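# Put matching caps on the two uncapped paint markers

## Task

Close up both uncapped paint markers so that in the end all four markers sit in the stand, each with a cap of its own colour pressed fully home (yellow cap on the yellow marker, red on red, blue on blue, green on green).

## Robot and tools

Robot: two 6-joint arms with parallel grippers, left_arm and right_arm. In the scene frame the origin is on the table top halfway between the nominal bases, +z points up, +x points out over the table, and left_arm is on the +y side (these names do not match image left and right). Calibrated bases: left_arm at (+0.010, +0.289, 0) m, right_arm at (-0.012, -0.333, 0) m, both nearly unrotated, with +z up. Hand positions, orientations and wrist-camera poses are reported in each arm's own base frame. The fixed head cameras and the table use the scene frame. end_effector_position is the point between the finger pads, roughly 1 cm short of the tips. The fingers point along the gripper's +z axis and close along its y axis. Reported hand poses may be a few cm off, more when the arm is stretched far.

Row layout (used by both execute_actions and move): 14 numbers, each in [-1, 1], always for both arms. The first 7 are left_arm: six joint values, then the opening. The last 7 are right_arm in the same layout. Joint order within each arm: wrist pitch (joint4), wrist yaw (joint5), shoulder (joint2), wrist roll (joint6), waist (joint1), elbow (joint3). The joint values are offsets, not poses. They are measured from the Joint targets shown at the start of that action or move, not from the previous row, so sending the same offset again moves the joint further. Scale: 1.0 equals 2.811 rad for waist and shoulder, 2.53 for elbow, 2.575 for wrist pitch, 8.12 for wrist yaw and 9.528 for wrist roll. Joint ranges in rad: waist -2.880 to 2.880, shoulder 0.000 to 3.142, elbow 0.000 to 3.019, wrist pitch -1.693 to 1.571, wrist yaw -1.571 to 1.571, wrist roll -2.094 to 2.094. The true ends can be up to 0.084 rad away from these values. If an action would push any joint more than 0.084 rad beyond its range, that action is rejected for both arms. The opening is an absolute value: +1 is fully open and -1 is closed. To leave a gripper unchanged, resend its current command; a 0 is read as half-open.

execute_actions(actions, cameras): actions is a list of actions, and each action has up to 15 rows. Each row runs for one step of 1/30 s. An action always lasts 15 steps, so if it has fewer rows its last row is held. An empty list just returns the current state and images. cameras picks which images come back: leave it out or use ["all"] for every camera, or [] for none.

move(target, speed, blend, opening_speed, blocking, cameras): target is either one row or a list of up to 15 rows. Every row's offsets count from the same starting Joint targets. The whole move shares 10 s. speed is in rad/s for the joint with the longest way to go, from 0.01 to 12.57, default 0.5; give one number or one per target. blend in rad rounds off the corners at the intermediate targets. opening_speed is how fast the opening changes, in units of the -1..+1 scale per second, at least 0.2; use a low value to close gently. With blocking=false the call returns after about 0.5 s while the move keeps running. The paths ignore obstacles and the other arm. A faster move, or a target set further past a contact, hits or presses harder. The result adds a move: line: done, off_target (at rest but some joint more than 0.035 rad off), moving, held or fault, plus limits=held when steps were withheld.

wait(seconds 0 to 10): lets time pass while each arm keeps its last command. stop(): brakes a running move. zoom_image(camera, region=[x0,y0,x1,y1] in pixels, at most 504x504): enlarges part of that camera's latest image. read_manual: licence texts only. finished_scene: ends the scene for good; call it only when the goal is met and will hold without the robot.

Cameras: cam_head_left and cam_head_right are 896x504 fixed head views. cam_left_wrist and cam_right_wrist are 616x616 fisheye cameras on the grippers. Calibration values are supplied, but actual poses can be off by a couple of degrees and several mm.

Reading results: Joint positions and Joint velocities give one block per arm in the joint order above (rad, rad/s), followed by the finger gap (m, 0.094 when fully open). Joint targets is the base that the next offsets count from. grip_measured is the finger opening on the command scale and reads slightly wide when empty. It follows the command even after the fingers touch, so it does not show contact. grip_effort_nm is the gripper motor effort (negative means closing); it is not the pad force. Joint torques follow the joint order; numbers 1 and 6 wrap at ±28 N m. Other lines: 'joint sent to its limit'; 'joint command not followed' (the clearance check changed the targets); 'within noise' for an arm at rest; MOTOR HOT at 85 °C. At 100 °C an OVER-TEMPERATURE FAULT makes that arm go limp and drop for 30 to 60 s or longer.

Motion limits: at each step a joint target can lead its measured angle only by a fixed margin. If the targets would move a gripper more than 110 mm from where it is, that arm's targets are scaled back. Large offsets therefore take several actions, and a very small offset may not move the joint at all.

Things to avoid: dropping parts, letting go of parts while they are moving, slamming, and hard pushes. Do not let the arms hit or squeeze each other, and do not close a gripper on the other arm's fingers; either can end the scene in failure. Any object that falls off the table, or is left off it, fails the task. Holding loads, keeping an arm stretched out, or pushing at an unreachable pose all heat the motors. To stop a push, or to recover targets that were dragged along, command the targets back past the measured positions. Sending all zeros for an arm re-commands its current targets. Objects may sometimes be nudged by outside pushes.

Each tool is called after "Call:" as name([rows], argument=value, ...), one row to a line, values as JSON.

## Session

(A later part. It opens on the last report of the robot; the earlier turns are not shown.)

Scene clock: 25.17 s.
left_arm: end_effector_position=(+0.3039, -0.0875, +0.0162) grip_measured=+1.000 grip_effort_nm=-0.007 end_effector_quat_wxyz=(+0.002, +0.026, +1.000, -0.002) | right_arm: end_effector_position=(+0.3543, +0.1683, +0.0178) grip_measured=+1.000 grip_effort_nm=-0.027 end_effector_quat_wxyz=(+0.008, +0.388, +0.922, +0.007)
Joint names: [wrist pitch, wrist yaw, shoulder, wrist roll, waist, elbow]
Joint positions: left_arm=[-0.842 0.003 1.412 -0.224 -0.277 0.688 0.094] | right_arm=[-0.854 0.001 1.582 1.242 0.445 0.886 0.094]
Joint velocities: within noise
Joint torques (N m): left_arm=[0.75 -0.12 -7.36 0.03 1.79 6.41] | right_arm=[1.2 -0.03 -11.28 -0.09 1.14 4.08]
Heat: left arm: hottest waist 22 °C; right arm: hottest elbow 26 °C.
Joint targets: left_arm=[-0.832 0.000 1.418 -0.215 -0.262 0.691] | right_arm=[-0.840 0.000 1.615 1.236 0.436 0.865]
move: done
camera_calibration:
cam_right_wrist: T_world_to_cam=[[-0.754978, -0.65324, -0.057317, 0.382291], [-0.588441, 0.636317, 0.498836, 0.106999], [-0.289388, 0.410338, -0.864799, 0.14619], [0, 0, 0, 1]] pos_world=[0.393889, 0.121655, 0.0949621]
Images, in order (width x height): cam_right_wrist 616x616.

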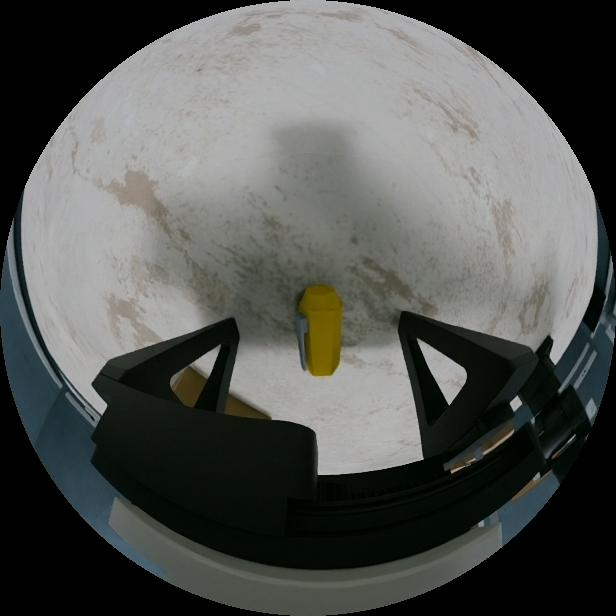

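Call:
move(target=[0, 0, 0, 0, 0, 0, 1.0, -0.01631, 0, -0.00818, 0, 0, 0.01344, 1.0], speed=0.05, cameras=["cam_right_wrist"])

Scene clock: 26.90 s.
left_arm: end_effector_position=(+0.3039, -0.0875, +0.0162) grip_measured=+1.000 grip_effort_nm=-0.007 end_effector_quat_wxyz=(+0.002, +0.026, +1.000, -0.002) | right_arm: end_effector_position=(+0.3523, +0.1674, +0.0180) grip_measured=+1.000 grip_effort_nm=-0.032 end_effector_quat_wxyz=(+0.004, +0.388, +0.922, +0.004)
Joint names: [wrist pitch, wrist yaw, shoulder, wrist roll, waist, elbow]
Joint positions: left_arm=[-0.842 0.003 1.412 -0.224 -0.277 0.688 0.094] | right_arm=[-0.864 0.001 1.581 1.242 0.445 0.886 0.094]
Joint velocities: within noise
Joint torques (N m): left_arm=[0.76 -0.11 -7.41 0.03 1.73 6.41] | right_arm=[-0.01 -0.01 -13.39 -0.09 1.2 6.38]
Heat: left arm: hottest waist 22 °C; right arm: hottest elbow 26 °C.
Joint targets: left_arm=[-0.832 0.000 1.418 -0.215 -0.262 0.691] | right_arm=[-0.882 0.000 1.592 1.236 0.436 0.899]
move: done
camera_calibration:
cam_right_wrist: T_world_to_cam=[[-0.755444, -0.653411, -0.0485602, 0.380178], [-0.584193, 0.638148, 0.501484, 0.104403], [-0.296687, 0.407212, -0.863803, 0.149181], [0, 0, 0, 1]] pos_world=[0.392455, 0.12104, 0.0949677]
Images, in order (width x height): cam_right_wrist 616x616.

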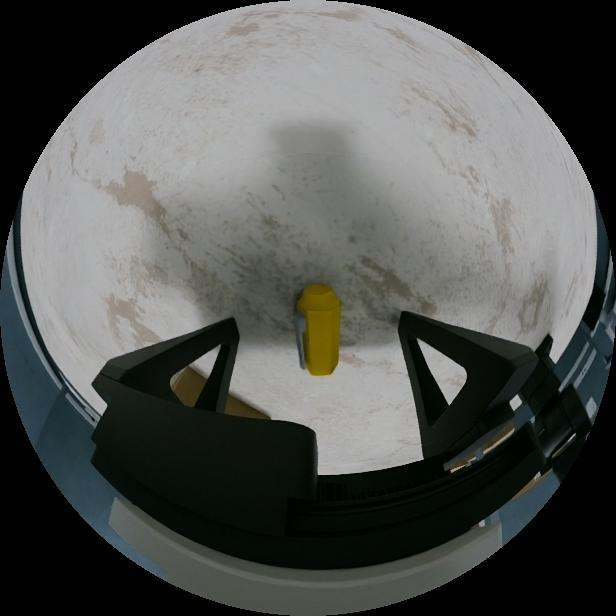

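Call:
move(target=[0, 0, 0, 0, 0, 0, 1.0, 0, 0, -0.002, 0, 0, 0.0042, 1.0], speed=0.05, cameras=["cam_right_wrist"])

Scene clock: 27.70 s.
left_arm: end_effector_position=(+0.3039, -0.0875, +0.0162) grip_measured=+1.000 grip_effort_nm=-0.002 end_effector_quat_wxyz=(+0.002, +0.026, +1.000, -0.002) | right_arm: end_effector_position=(+0.3521, +0.1674, +0.0187) grip_measured=+1.000 grip_effort_nm=-0.032 end_effector_quat_wxyz=(+0.004, +0.388, +0.922, +0.003)
Joint names: [wrist pitch, wrist yaw, shoulder, wrist roll, waist, elbow]
Joint positions: left_arm=[-0.842 0.003 1.412 -0.224 -0.277 0.688 0.094] | right_arm=[-0.869 0.001 1.581 1.242 0.445 0.888 0.094]
Joint velocities: within noise
Joint torques (N m): left_arm=[0.76 -0.12 -7.41 0.03 1.73 6.41] | right_arm=[0.13 0 -13.92 -0.09 1.14 6.98]
Heat: left arm: hottest waist 22 °C; right arm: hottest elbow 26 °C.
Joint targets: left_arm=[-0.832 0.000 1.418 -0.215 -0.262 0.691] | right_arm=[-0.883 0.000 1.586 1.236 0.436 0.910]
move: done
camera_calibration:
cam_right_wrist: T_world_to_cam=[[-0.755535, -0.653463, -0.0463939, 0.380113], [-0.5832, 0.638657, 0.501991, 0.103608], [-0.298403, 0.406328, -0.863628, 0.150579], [0, 0, 0, 1]] pos_world=[0.392546, 0.121036, 0.095669]
Images, in order (width x height): cam_right_wrist 616x616.

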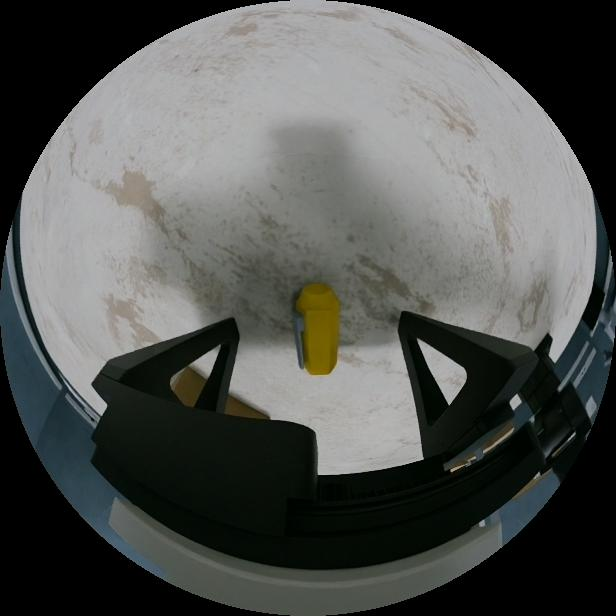

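Call:
move(target=[0, 0, 0, 0, 0, 0, -0.3, 0, 0, 0, 0, 0, 0, -0.3], opening_speed=1.5, cameras=["cam_left_wrist", "cam_right_wrist"])

Scene clock: 29.13 s.
left_arm: end_effector_position=(+0.3039, -0.0875, +0.0162) grip_measured=-0.296 grip_effort_nm=-0.144 end_effector_quat_wxyz=(+0.002, +0.026, +1.000, -0.002) | right_arm: end_effector_position=(+0.3509, +0.1668, +0.0187) grip_measured=-0.296 grip_effort_nm=-0.173 end_effector_quat_wxyz=(+0.002, +0.388, +0.922, +0.001)
Joint names: [wrist pitch, wrist yaw, shoulder, wrist roll, waist, elbow]
Joint positions: left_arm=[-0.842 0.003 1.412 -0.224 -0.277 0.688 0.033] | right_arm=[-0.874 0.001 1.581 1.242 0.445 0.888 0.033]
Joint velocities: within noise
Joint torques (N m): left_arm=[0.75 -0.12 -7.41 0.03 1.73 6.41] | right_arm=[0.35 -0.01 -13.86 -0.09 1.2 6.95]
Heat: left arm: hottest waist 22 °C; right arm: hottest elbow 26 °C.
Joint targets: left_arm=[-0.832 0.000 1.418 -0.215 -0.262 0.691] | right_arm=[-0.883 0.000 1.586 1.236 0.436 0.910]
move: done
camera_calibration:
cam_left_wrist: T_world_to_cam=[[-0.125545, -0.990232, -0.0606609, -0.03929], [-0.866414, 0.0796499, 0.492934, 0.277788], [-0.483287, 0.114443, -0.86795, 0.272541], [0, 0, 0, 1]] pos_world=[0.367462, -0.0922223, 0.0972377]
cam_right_wrist: T_world_to_cam=[[-0.755733, -0.653603, -0.0408793, 0.378712], [-0.580621, 0.639859, 0.503448, 0.102086], [-0.302898, 0.404207, -0.863058, 0.152349], [0, 0, 0, 1]] pos_world=[0.391625, 0.120626, 0.0955725]
Images, in order (width x height): cam_left_wrist 616x616, cam_right_wrist 616x616.

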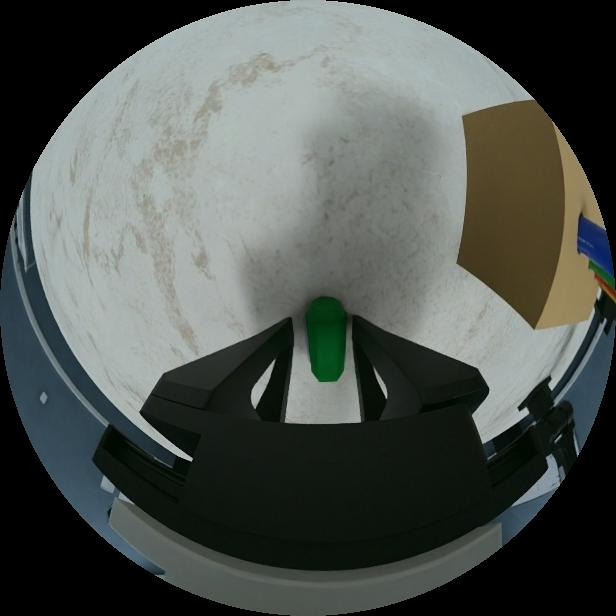

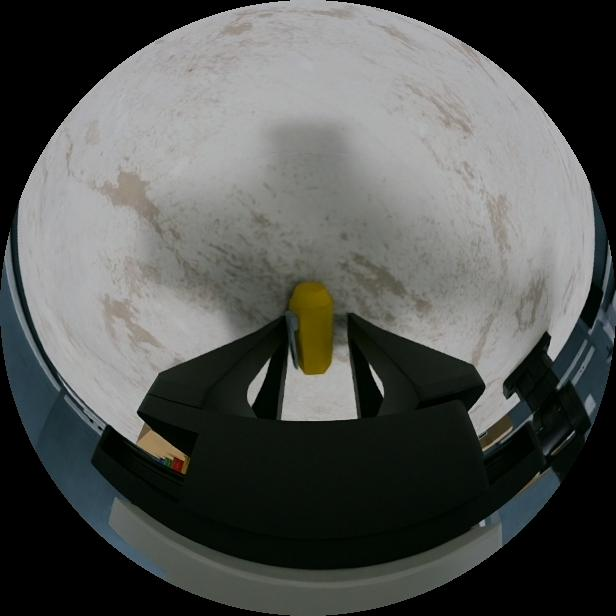

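Call:
zoom_image(camera="cam_left_wrist", region=[270, 280, 390, 400])

Call:
zoom_image(camera="cam_right_wrist", region=[260, 270, 380, 390])

Scaled by 4.200 from the camera's 616x616 image, which has a finer 880x880 frame.

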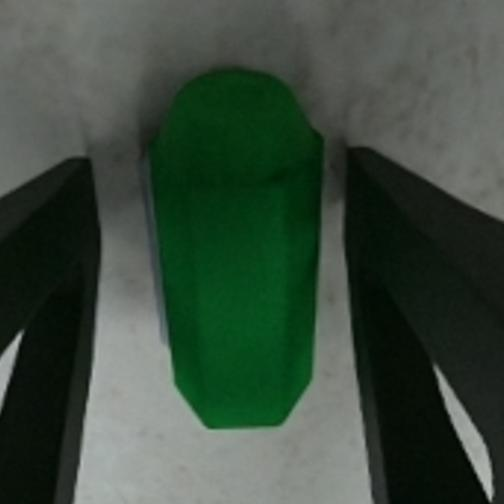

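Scaled by 4.200 from the camera's 616x616 image, which has a finer 880x880 frame.

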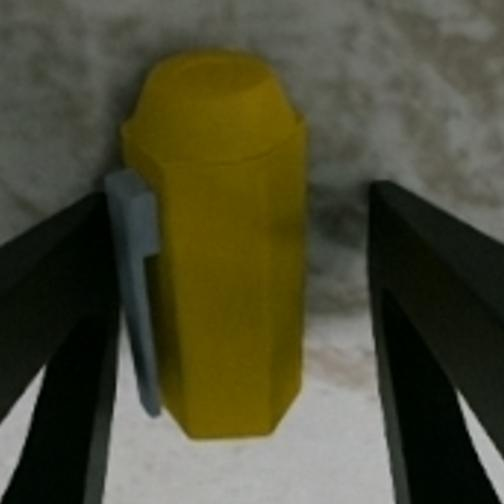

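Call:
move(target=[0, 0, 0, 0, -0.0121, 0, -0.3, 0.01437, 0, 0, 0, 0.00747, 0, -0.3], speed=0.05, cameras=["cam_left_wrist", "cam_right_wrist"])

Call:
zoom_image(camera="cam_left_wrist", region=[270, 280, 390, 400])

Call:
zoom_image(camera="cam_right_wrist", region=[260, 270, 380, 390])

Scene clock: 30.73 s.
left_arm: end_effector_position=(+0.3036, -0.0886, +0.0162) grip_measured=-0.297 grip_effort_nm=-0.144 end_effector_quat_wxyz=(+0.002, +0.028, +1.000, -0.002) | right_arm: end_effector_position=(+0.3549, +0.1695, +0.0188) grip_measured=-0.297 grip_effort_nm=-0.173 end_effector_quat_wxyz=(+0.008, +0.387, +0.922, +0.008)
Joint names: [wrist pitch, wrist yaw, shoulder, wrist roll, waist, elbow]
Joint positions: left_arm=[-0.842 0.003 1.412 -0.224 -0.281 0.688 0.033] | right_arm=[-0.855 0.001 1.581 1.242 0.447 0.888 0.033]
Joint velocities: within noise
Joint torques (N m): left_arm=[0.75 -0.12 -7.41 0.03 -0.62 6.41] | right_arm=[0.98 0 -14.04 -0.09 2.9 6.97]
Heat: left arm: hottest waist 22 °C; right arm: hottest elbow 26 °C.
Joint targets: left_arm=[-0.832 0.000 1.418 -0.215 -0.296 0.691] | right_arm=[-0.846 0.000 1.586 1.236 0.457 0.910]
move: done
camera_calibration:
cam_left_wrist: T_world_to_cam=[[-0.129293, -0.989753, -0.0606014, -0.0393151], [-0.866082, 0.0829538, 0.492971, 0.277741], [-0.482892, 0.116223, -0.867933, 0.272531], [0, 0, 0, 1]] pos_world=[0.367067, -0.0936263, 0.0972376]
cam_right_wrist: T_world_to_cam=[[-0.753657, -0.654557, -0.0596301, 0.383314], [-0.590578, 0.634576, 0.498529, 0.107183], [-0.288476, 0.410936, -0.86482, 0.146317], [0, 0, 0, 1]] pos_world=[0.394396, 0.122758, 0.0959613]
Images, in order (width x height): cam_left_wrist 616x616, cam_right_wrist 616x616.

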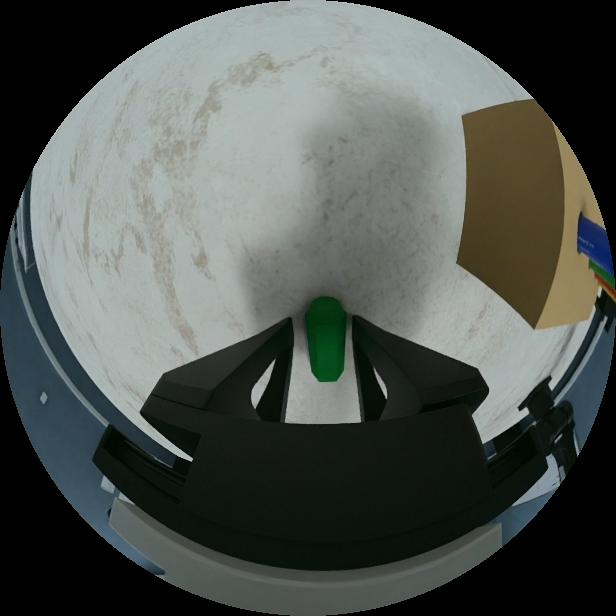

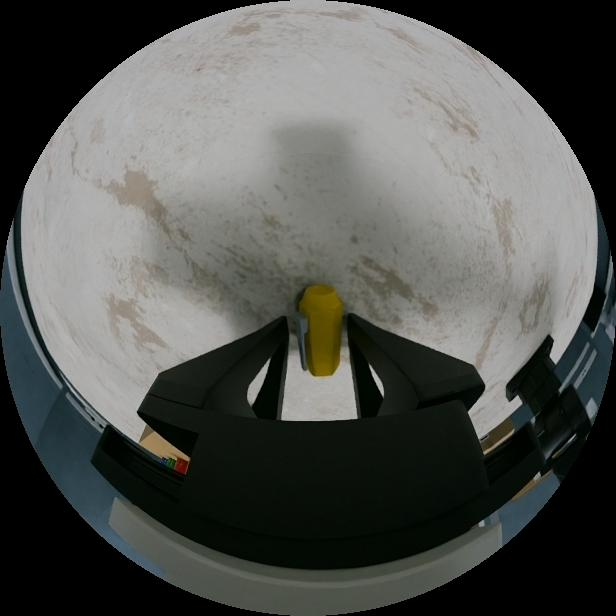

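Scaled by 4.200 from the camera's 616x616 image, which has a finer 880x880 frame.

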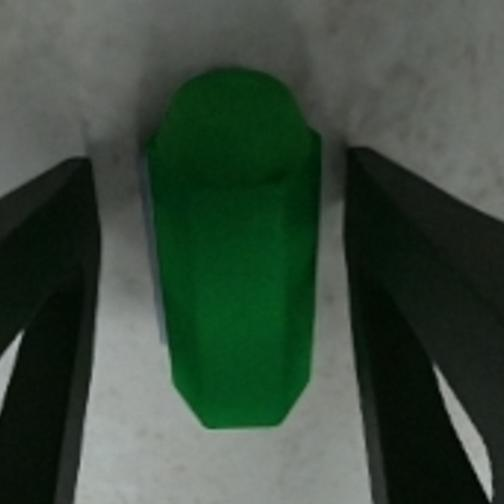

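Scaled by 4.200 from the camera's 616x616 image, which has a finer 880x880 frame.

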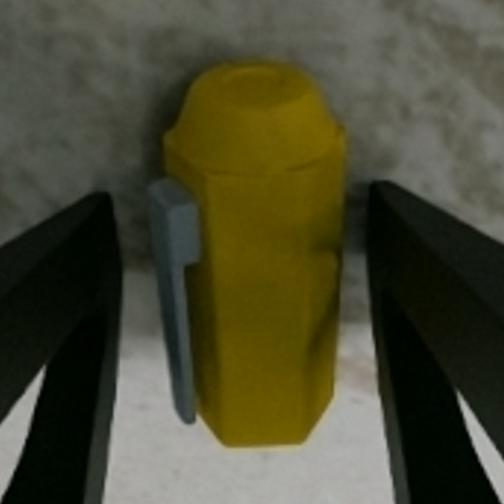

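Call:
move(target=[0, 0, 0, 0, 0, 0, -0.72, 0, 0, 0, 0, 0, 0, -0.72], opening_speed=0.3, cameras=["cam_left_wrist", "cam_right_wrist"])

Call:
zoom_image(camera="cam_left_wrist", region=[270, 280, 390, 400])

Call:
zoom_image(camera="cam_right_wrist", region=[260, 270, 380, 390])

Scene clock: 32.50 s.
left_arm: end_effector_position=(+0.3036, -0.0887, +0.0162) grip_measured=-0.561 grip_effort_nm=-1.028 end_effector_quat_wxyz=(+0.002, +0.029, +1.000, -0.002) | right_arm: end_effector_position=(+0.3549, +0.1697, +0.0188) grip_measured=-0.576 grip_effort_nm=-1.053 end_effector_quat_wxyz=(+0.008, +0.387, +0.922, +0.009)
Joint names: [wrist pitch, wrist yaw, shoulder, wrist roll, waist, elbow]
Joint positions: left_arm=[-0.842 0.003 1.412 -0.224 -0.281 0.688 0.021] | right_arm=[-0.854 0.001 1.581 1.242 0.448 0.888 0.02]
Joint velocities: within noise
Joint torques (N m): left_arm=[0.76 -0.11 -7.41 0.03 -0.62 6.42] | right_arm=[1.02 -0.01 -13.92 -0.09 2.9 6.98]
Heat: left arm: hottest waist 22 °C; right arm: hottest elbow 26 °C.
Joint targets: left_arm=[-0.832 0.000 1.418 -0.215 -0.296 0.691] | right_arm=[-0.845 0.000 1.586 1.236 0.457 0.910]
move: done
camera_calibration:
cam_left_wrist: T_world_to_cam=[[-0.129652, -0.989704, -0.0606361, -0.0392745], [-0.866077, 0.0832568, 0.492929, 0.27778], [-0.482805, 0.116425, -0.867954, 0.272532], [0, 0, 0, 1]] pos_world=[0.367067, -0.0937267, 0.0972377]
cam_right_wrist: T_world_to_cam=[[-0.753337, -0.654893, -0.0599856, 0.383395], [-0.591033, 0.634222, 0.49844, 0.107288], [-0.288381, 0.410947, -0.864846, 0.146199], [0, 0, 0, 1]] pos_world=[0.394397, 0.122959, 0.0959611]
Images, in order (width x height): cam_left_wrist 616x616, cam_right_wrist 616x616.

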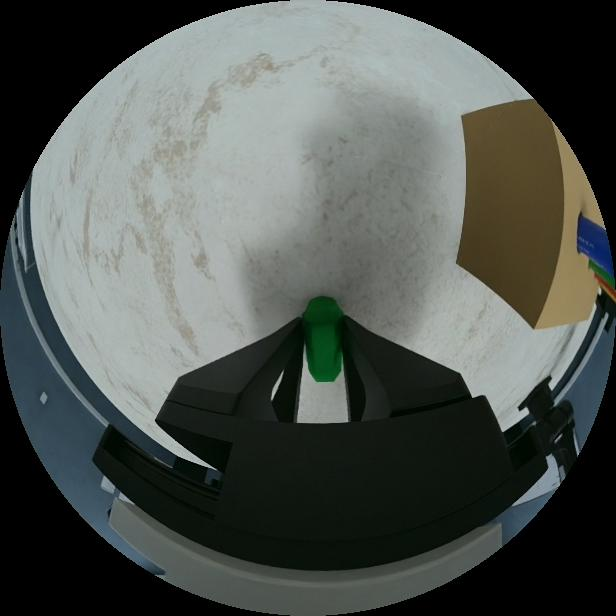

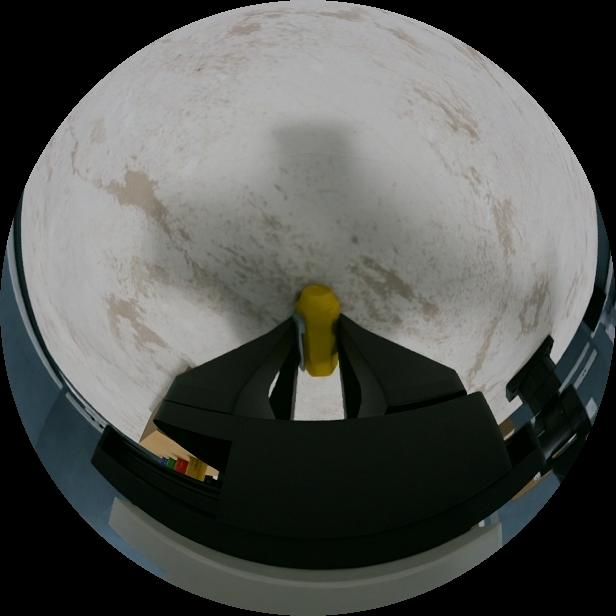

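Scaled by 4.200 from the camera's 616x616 image, which has a finer 880x880 frame.

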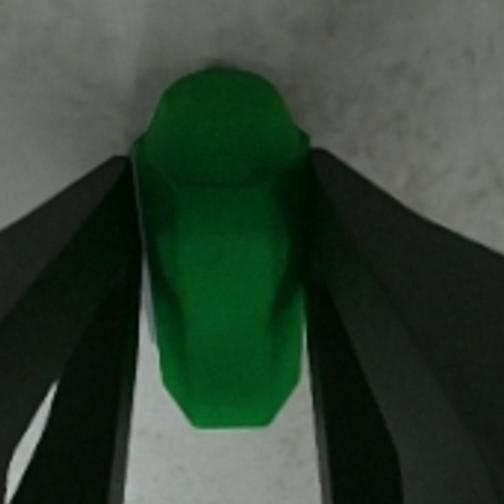

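Scaled by 4.200 from the camera's 616x616 image, which has a finer 880x880 frame.

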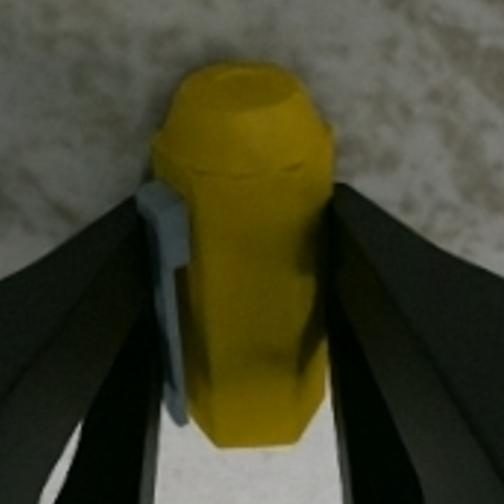

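Call:
move(target=[-0.13588, 0, -0.06389, 0, 0, 0.06265, -0.78, -0.12637, 0, -0.05041, 0, 0, 0.05292, -0.78], speed=0.25, cameras=["cam_left_wrist", "cam_right_wrist"])

Scene clock: 36.50 s.
left_arm: end_effector_position=(+0.2872, -0.0840, +0.1009) grip_measured=-0.561 grip_effort_nm=-1.033 end_effector_quat_wxyz=(-0.024, +0.029, +0.999, +0.005) | right_arm: end_effector_position=(+0.3419, +0.1635, +0.1022) grip_measured=-0.577 grip_effort_nm=-1.062 end_effector_quat_wxyz=(-0.014, +0.387, +0.922, -0.016)
Joint names: [wrist pitch, wrist yaw, shoulder, wrist roll, waist, elbow]
Joint positions: left_arm=[-1.174 0.003 1.25 -0.224 -0.281 0.804 0.021] | right_arm=[-1.162 0.001 1.456 1.242 0.448 1.004 0.02]
Joint velocities: within noise
Joint torques (N m): left_arm=[0.03 -0.12 -7.59 0.03 -0.62 10.95] | right_arm=[0.31 -0.01 -14.68 -0.08 2.96 9.06]
Heat: left arm: hottest waist 22 °C; right arm: hottest elbow 26 °C.
Joint targets: left_arm=[-1.182 0.000 1.238 -0.215 -0.296 0.850] | right_arm=[-1.171 0.000 1.444 1.236 0.457 1.044]
move: off_target (left_arm, right_arm); left_arm: the elbow is farthest, 0.046 rad from its target; right_arm: the elbow is farthest, 0.040 rad from its target
camera_calibration:
cam_left_wrist: T_world_to_cam=[[-0.133059, -0.988728, -0.0686529, -0.0297395], [-0.839223, 0.075547, 0.538515, 0.208518], [-0.527258, 0.129269, -0.839815, 0.348686], [0, 0, 0, 1]] pos_world=[0.354884, -0.0902316, 0.178499]
cam_right_wrist: T_world_to_cam=[[-0.755039, -0.655665, 0.0043861, 0.36861], [-0.560484, 0.648875, 0.514605, 0.047487], [-0.340254, 0.386089, -0.857416, 0.23811], [0, 0, 0, 1]] pos_world=[0.385949, 0.11894, 0.178106]
Images, in order (width x height): cam_left_wrist 616x616, cam_right_wrist 616x616.

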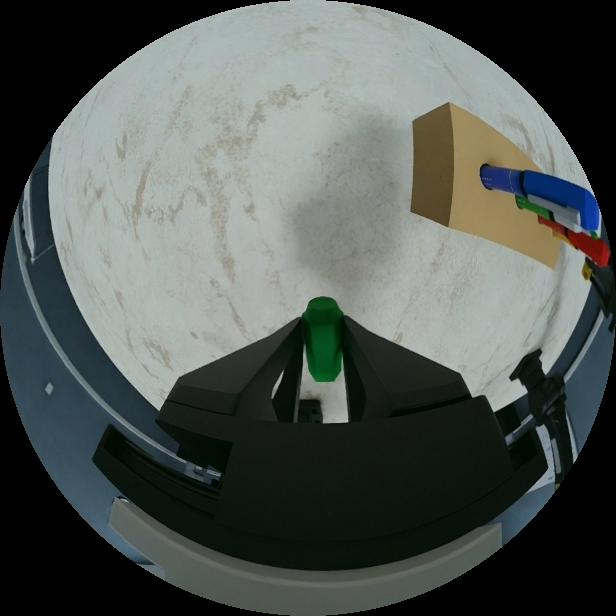

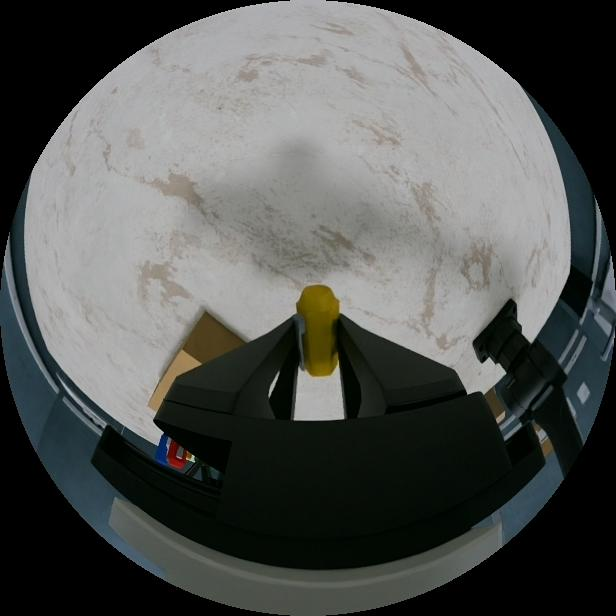

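Call:
move(target=[0.78113, -0.08839, 0.00989, 0.02257, -0.037, -0.16348, -0.78, 0.78214, 0.1034, -0.02864, -0.12972, -0.00249, -0.20692, -0.78], speed=0.6)

Scene clock: 40.93 s.
left_arm: end_effector_position=(+0.4434, -0.0587, +0.2267) grip_measured=-0.562 grip_effort_nm=-1.028 end_effector_quat_wxyz=(+0.693, -0.116, +0.702, +0.116) | right_arm: end_effector_position=(+0.4680, +0.0827, +0.2245) grip_measured=-0.577 grip_effort_nm=-1.057 end_effector_quat_wxyz=(+0.689, +0.135, +0.699, -0.138)
Joint names: [wrist pitch, wrist yaw, shoulder, wrist roll, waist, elbow]
Joint positions: left_arm=[0.81 -0.715 1.26 -0.01 -0.385 0.432 0.021] | right_arm=[0.829 0.836 1.378 0.009 0.448 0.529 0.02]
Joint velocities: within noise
Joint torques (N m): left_arm=[2.35 -0.14 -5.95 0.03 -0.62 7.09] | right_arm=[2.55 0.14 -12.22 -0.12 2.26 5.19]
Heat: left arm: hottest waist 22 °C; right arm: hottest elbow 26 °C.
Joint targets: left_arm=[0.830 -0.717 1.266 0.000 -0.400 0.436] | right_arm=[0.843 0.840 1.364 0.000 0.450 0.520]
move: done
camera_calibration:
cam_left_wrist: T_world_to_cam=[[0.381822, -0.921093, -0.0761523, -0.197846], [-0.49156, -0.132609, -0.860688, 0.420671], [0.782676, 0.366063, -0.503405, -0.109838], [0, 0, 0, 1]] pos_world=[0.368295, -0.0862425, 0.291707]
cam_right_wrist: T_world_to_cam=[[-0.344172, -0.937282, -0.0552137, 0.254732], [-0.467738, 0.22215, -0.855494, 0.407052], [0.814105, -0.268612, -0.51486, -0.145869], [0, 0, 0, 1]] pos_world=[0.396818, 0.109146, 0.287194]

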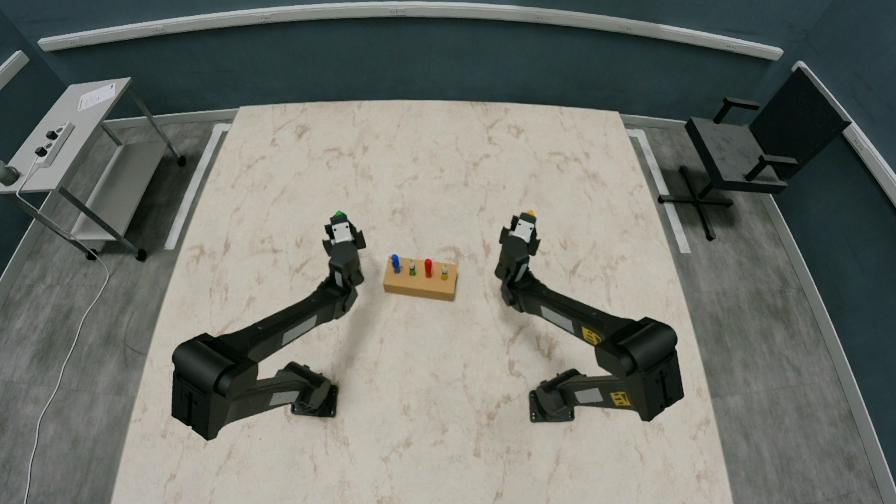

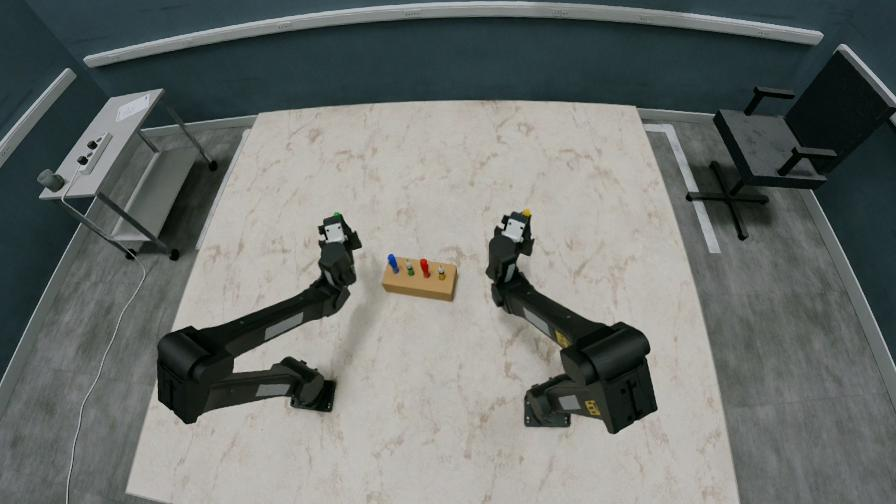

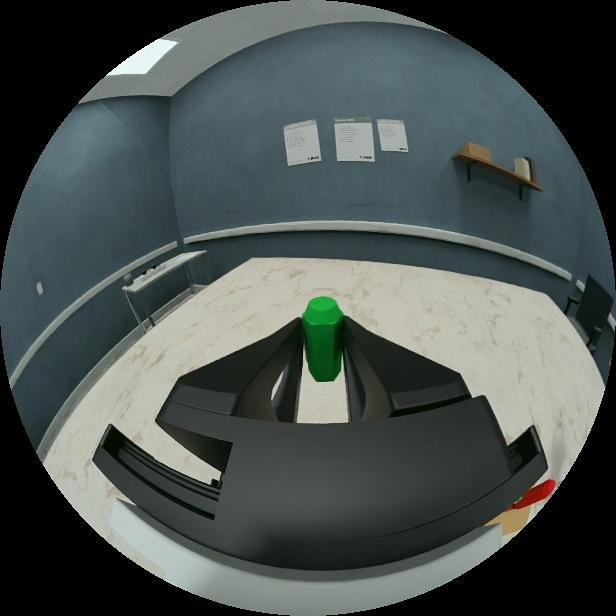

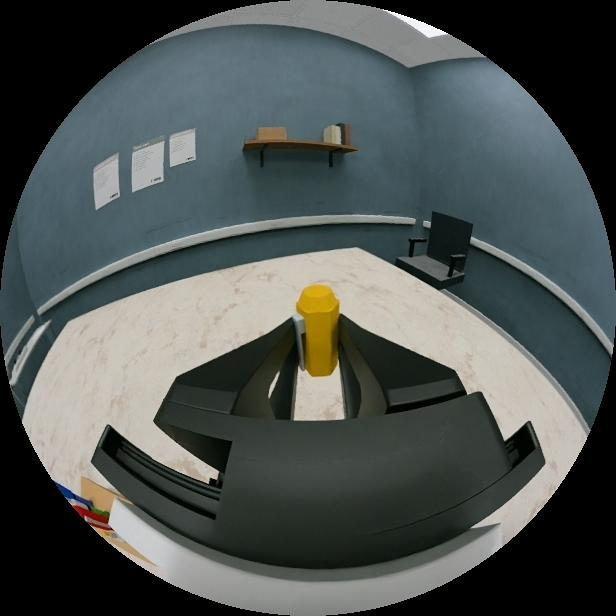

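Call:
zoom_image(camera="cam_left_wrist", region=[270, 280, 390, 400])

Call:
zoom_image(camera="cam_right_wrist", region=[260, 270, 380, 390])

Scaled by 4.200 from the camera's 616x616 image, which has a finer 880x880 frame.

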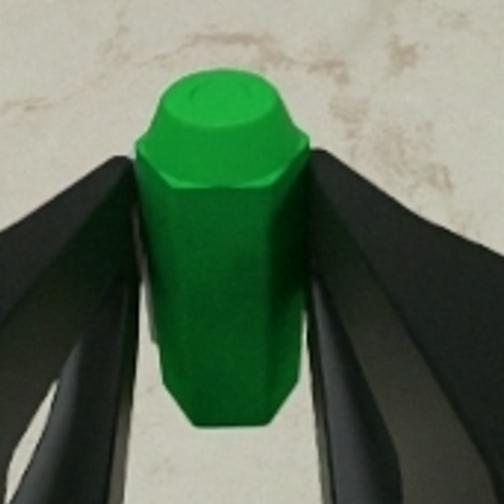

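Scaled by 4.200 from the camera's 616x616 image, which has a finer 880x880 frame.

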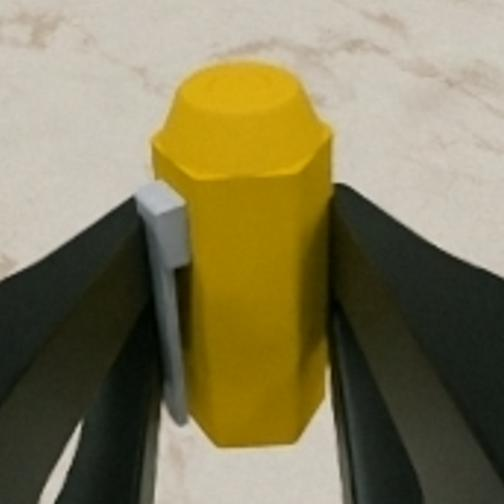

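Call:
move(target=[0.0047, 0, 0, 0, -0.1608, 0, -0.78, 0, 0, 0, 0, 0, 0, -0.78], speed=0.4)

Scene clock: 43.07 s.
left_arm: end_effector_position=(+0.3726, -0.2474, +0.2291) grip_measured=-0.562 grip_effort_nm=-1.028 end_effector_quat_wxyz=(+0.704, +0.042, +0.707, -0.046) | right_arm: end_effector_position=(+0.4679, +0.0827, +0.2243) grip_measured=-0.577 grip_effort_nm=-1.062 end_effector_quat_wxyz=(+0.688, +0.135, +0.699, -0.138)
Joint names: [wrist pitch, wrist yaw, shoulder, wrist roll, waist, elbow]
Joint positions: left_arm=[0.822 -0.715 1.26 -0.009 -0.84 0.432 0.021] | right_arm=[0.829 0.836 1.378 0.008 0.448 0.529 0.02]
Joint velocities: within noise
Joint torques (N m): left_arm=[2.37 -0.1 -5.95 0.03 -0.44 7.09] | right_arm=[2.56 0.13 -12.22 -0.11 2.26 5.2]
Heat: left arm: hottest waist 22 °C; right arm: hottest elbow 26 °C.
Joint targets: left_arm=[0.842 -0.717 1.266 0.000 -0.853 0.436] | right_arm=[0.843 0.840 1.364 0.000 0.450 0.520]
move: done
camera_calibration:
cam_left_wrist: T_world_to_cam=[[-0.0601749, -0.995854, -0.0682211, -0.200017], [-0.493065, 0.0890794, -0.86542, 0.419486], [0.867909, -0.0184392, -0.496381, -0.112597], [0, 0, 0, 1]] pos_world=[0.292522, -0.238632, 0.293495]
cam_right_wrist: T_world_to_cam=[[-0.344144, -0.937353, -0.0541749, 0.254423], [-0.468299, 0.221371, -0.855389, 0.407244], [0.813794, -0.269007, -0.515145, -0.145672], [0, 0, 0, 1]] pos_world=[0.396817, 0.109145, 0.287093]

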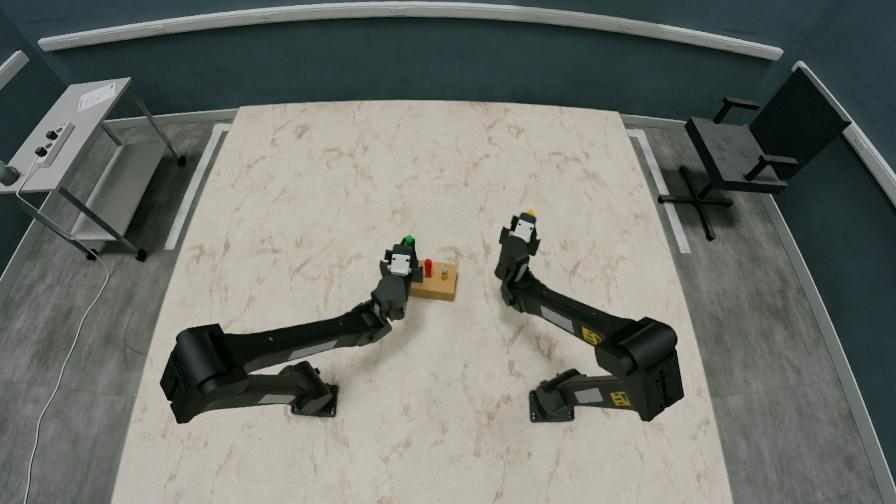

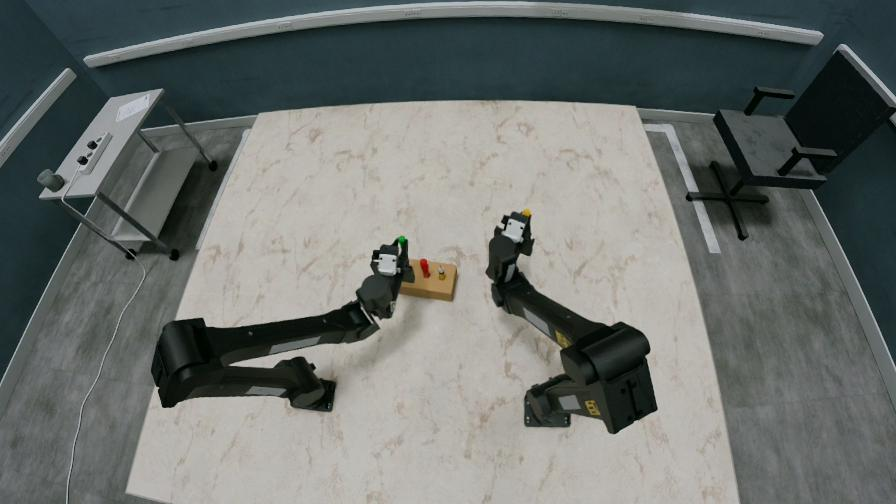

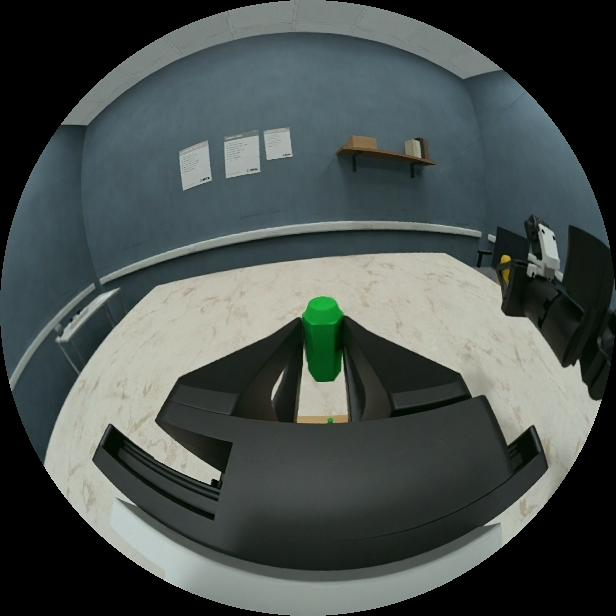

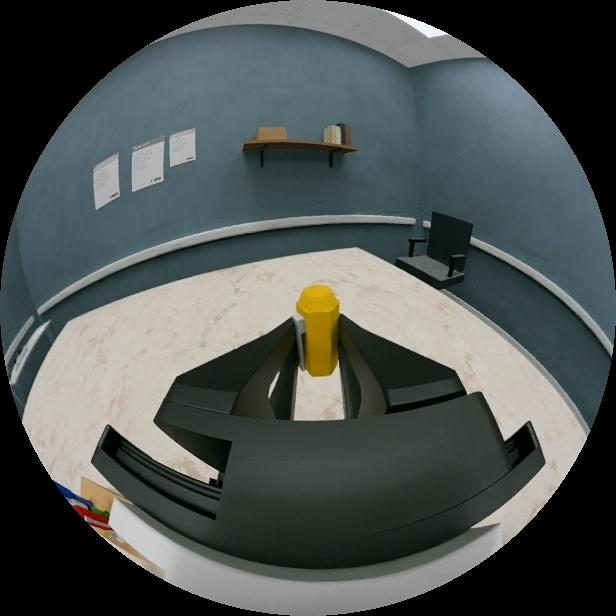

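Call:
zoom_image(camera="cam_left_wrist", region=[280, 330, 380, 430])

Call:
zoom_image(camera="cam_head_left", region=[370, 220, 480, 310])

Call:
zoom_image(camera="cam_head_right", region=[370, 220, 480, 310])

Scaled by 5.040 from the camera's 616x616 image, which has a finer 880x880 frame.

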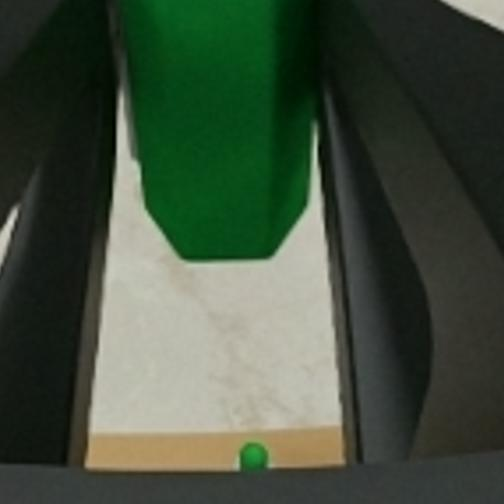

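Scaled by 4.582 from the camera's 896x504 image, which has a finer 1280x720 frame.

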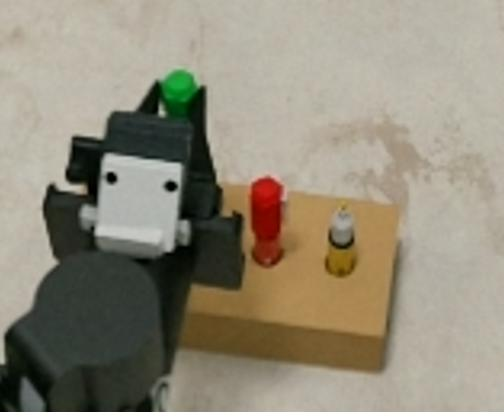

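Scaled by 4.582 from the camera's 896x504 image, which has a finer 1280x720 frame.

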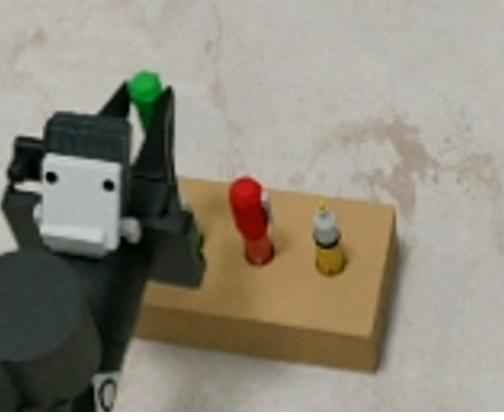

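Call:
move(target=[0.0765, -0.0016, 0.05336, 0.00094, -0.00462, -0.01621, -0.78, 0, 0, 0, 0, 0, 0, -0.78], speed=0.15)

Call:
zoom_image(camera="cam_left_wrist", region=[280, 330, 380, 430])

Scene clock: 46.07 s.
left_arm: end_effector_position=(+0.3702, -0.2492, +0.1897) grip_measured=-0.562 grip_effort_nm=-1.028 end_effector_quat_wxyz=(+0.706, +0.043, +0.706, -0.044) | right_arm: end_effector_position=(+0.4679, +0.0827, +0.2243) grip_measured=-0.577 grip_effort_nm=-1.057 end_effector_quat_wxyz=(+0.688, +0.135, +0.699, -0.138)
Joint names: [wrist pitch, wrist yaw, shoulder, wrist roll, waist, elbow]
Joint positions: left_arm=[1.019 -0.728 1.411 0 -0.851 0.392 0.021] | right_arm=[0.829 0.836 1.378 0.008 0.448 0.529 0.02]
Joint velocities: within noise
Joint torques (N m): left_arm=[2.35 -0.13 -6.77 0.03 -0.62 5.76] | right_arm=[2.55 0.13 -12.1 -0.11 2.26 5.2]
Heat: left arm: hottest waist 22 °C; right arm: hottest elbow 26 °C.
Joint targets: left_arm=[1.039 -0.730 1.416 0.009 -0.866 0.395] | right_arm=[0.843 0.840 1.364 0.000 0.450 0.520]
move: done
camera_calibration:
cam_left_wrist: T_world_to_cam=[[-0.0583242, -0.995645, -0.0727288, -0.204533], [-0.48874, 0.0920029, -0.867565, 0.383911], [0.870478, -0.0150546, -0.491977, -0.131091], [0, 0, 0, 1]] pos_world=[0.289815, -0.240936, 0.253699]
cam_right_wrist: T_world_to_cam=[[-0.344144, -0.937353, -0.0541749, 0.254423], [-0.468299, 0.221371, -0.855389, 0.407244], [0.813794, -0.269007, -0.515145, -0.145672], [0, 0, 0, 1]] pos_world=[0.396817, 0.109145, 0.287093]

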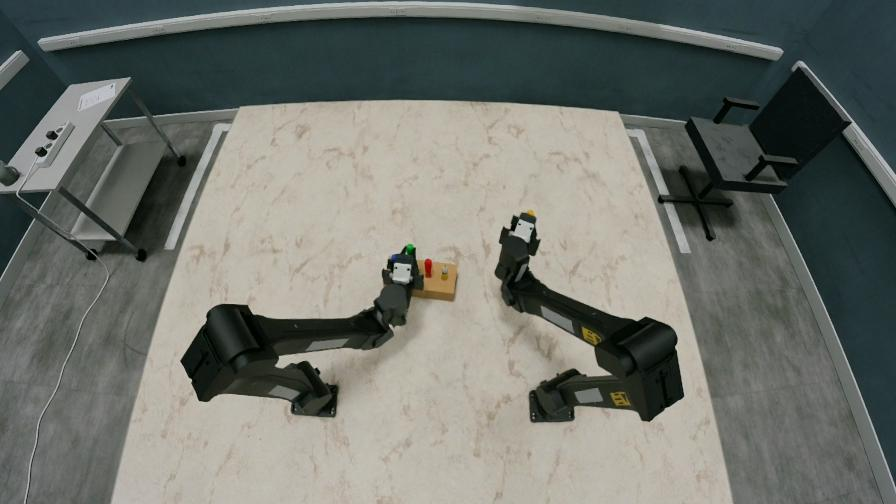

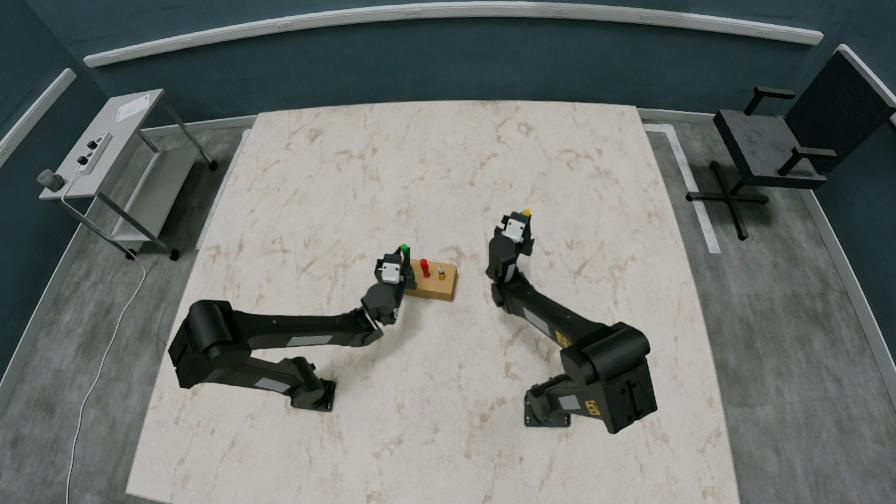

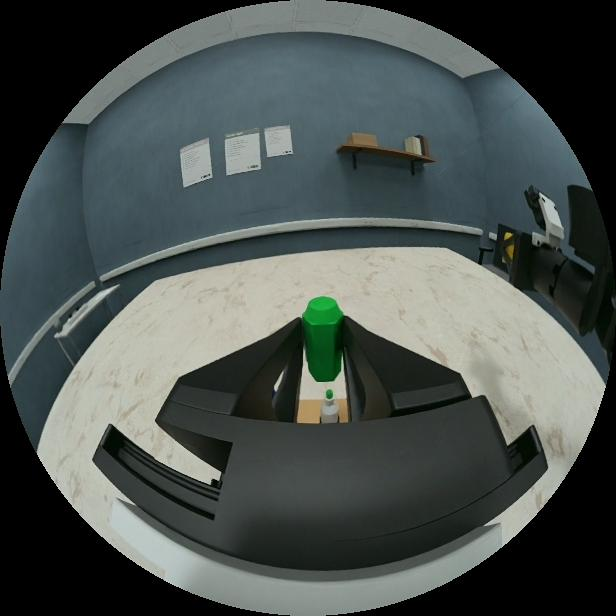

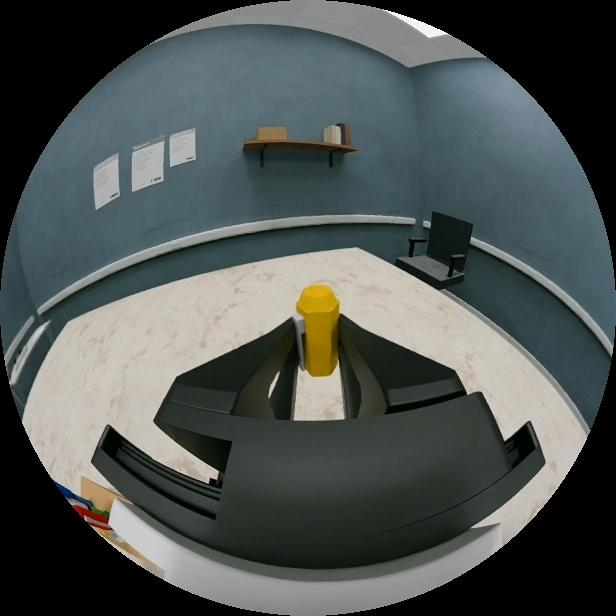

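Scaled by 5.040 from the camera's 616x616 image, which has a finer 880x880 frame.

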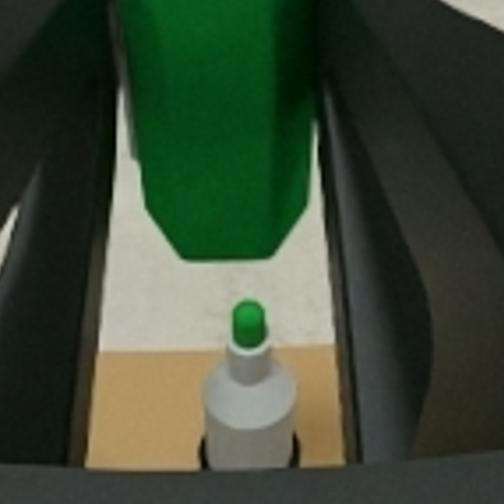

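Call:
zoom_image(camera="cam_right_wrist", region=[30, 440, 150, 560])

Scaled by 4.200 from the camera's 616x616 image, which has a finer 880x880 frame.

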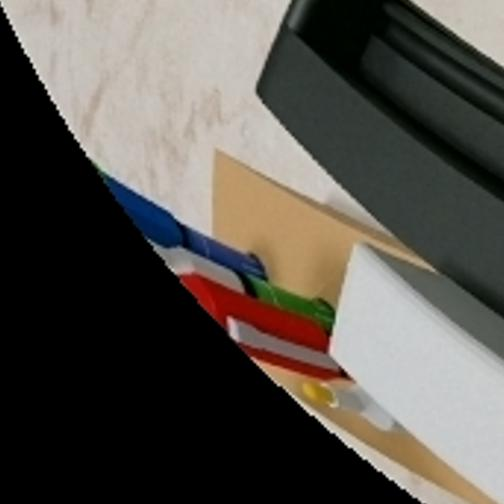

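Call:
zoom_image(camera="cam_head_left", region=[380, 232, 460, 292])

Call:
zoom_image(camera="cam_head_right", region=[375, 232, 455, 292])

Scaled by 6.300 from the camera's 896x504 image, which has a finer 1280x720 frame.

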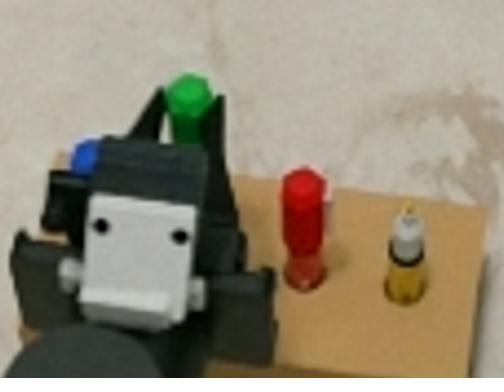

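Scaled by 6.300 from the camera's 896x504 image, which has a finer 1280x720 frame.

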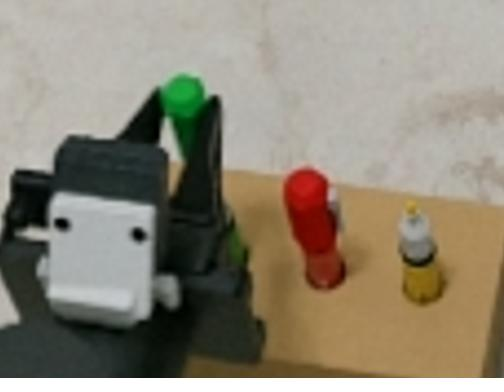

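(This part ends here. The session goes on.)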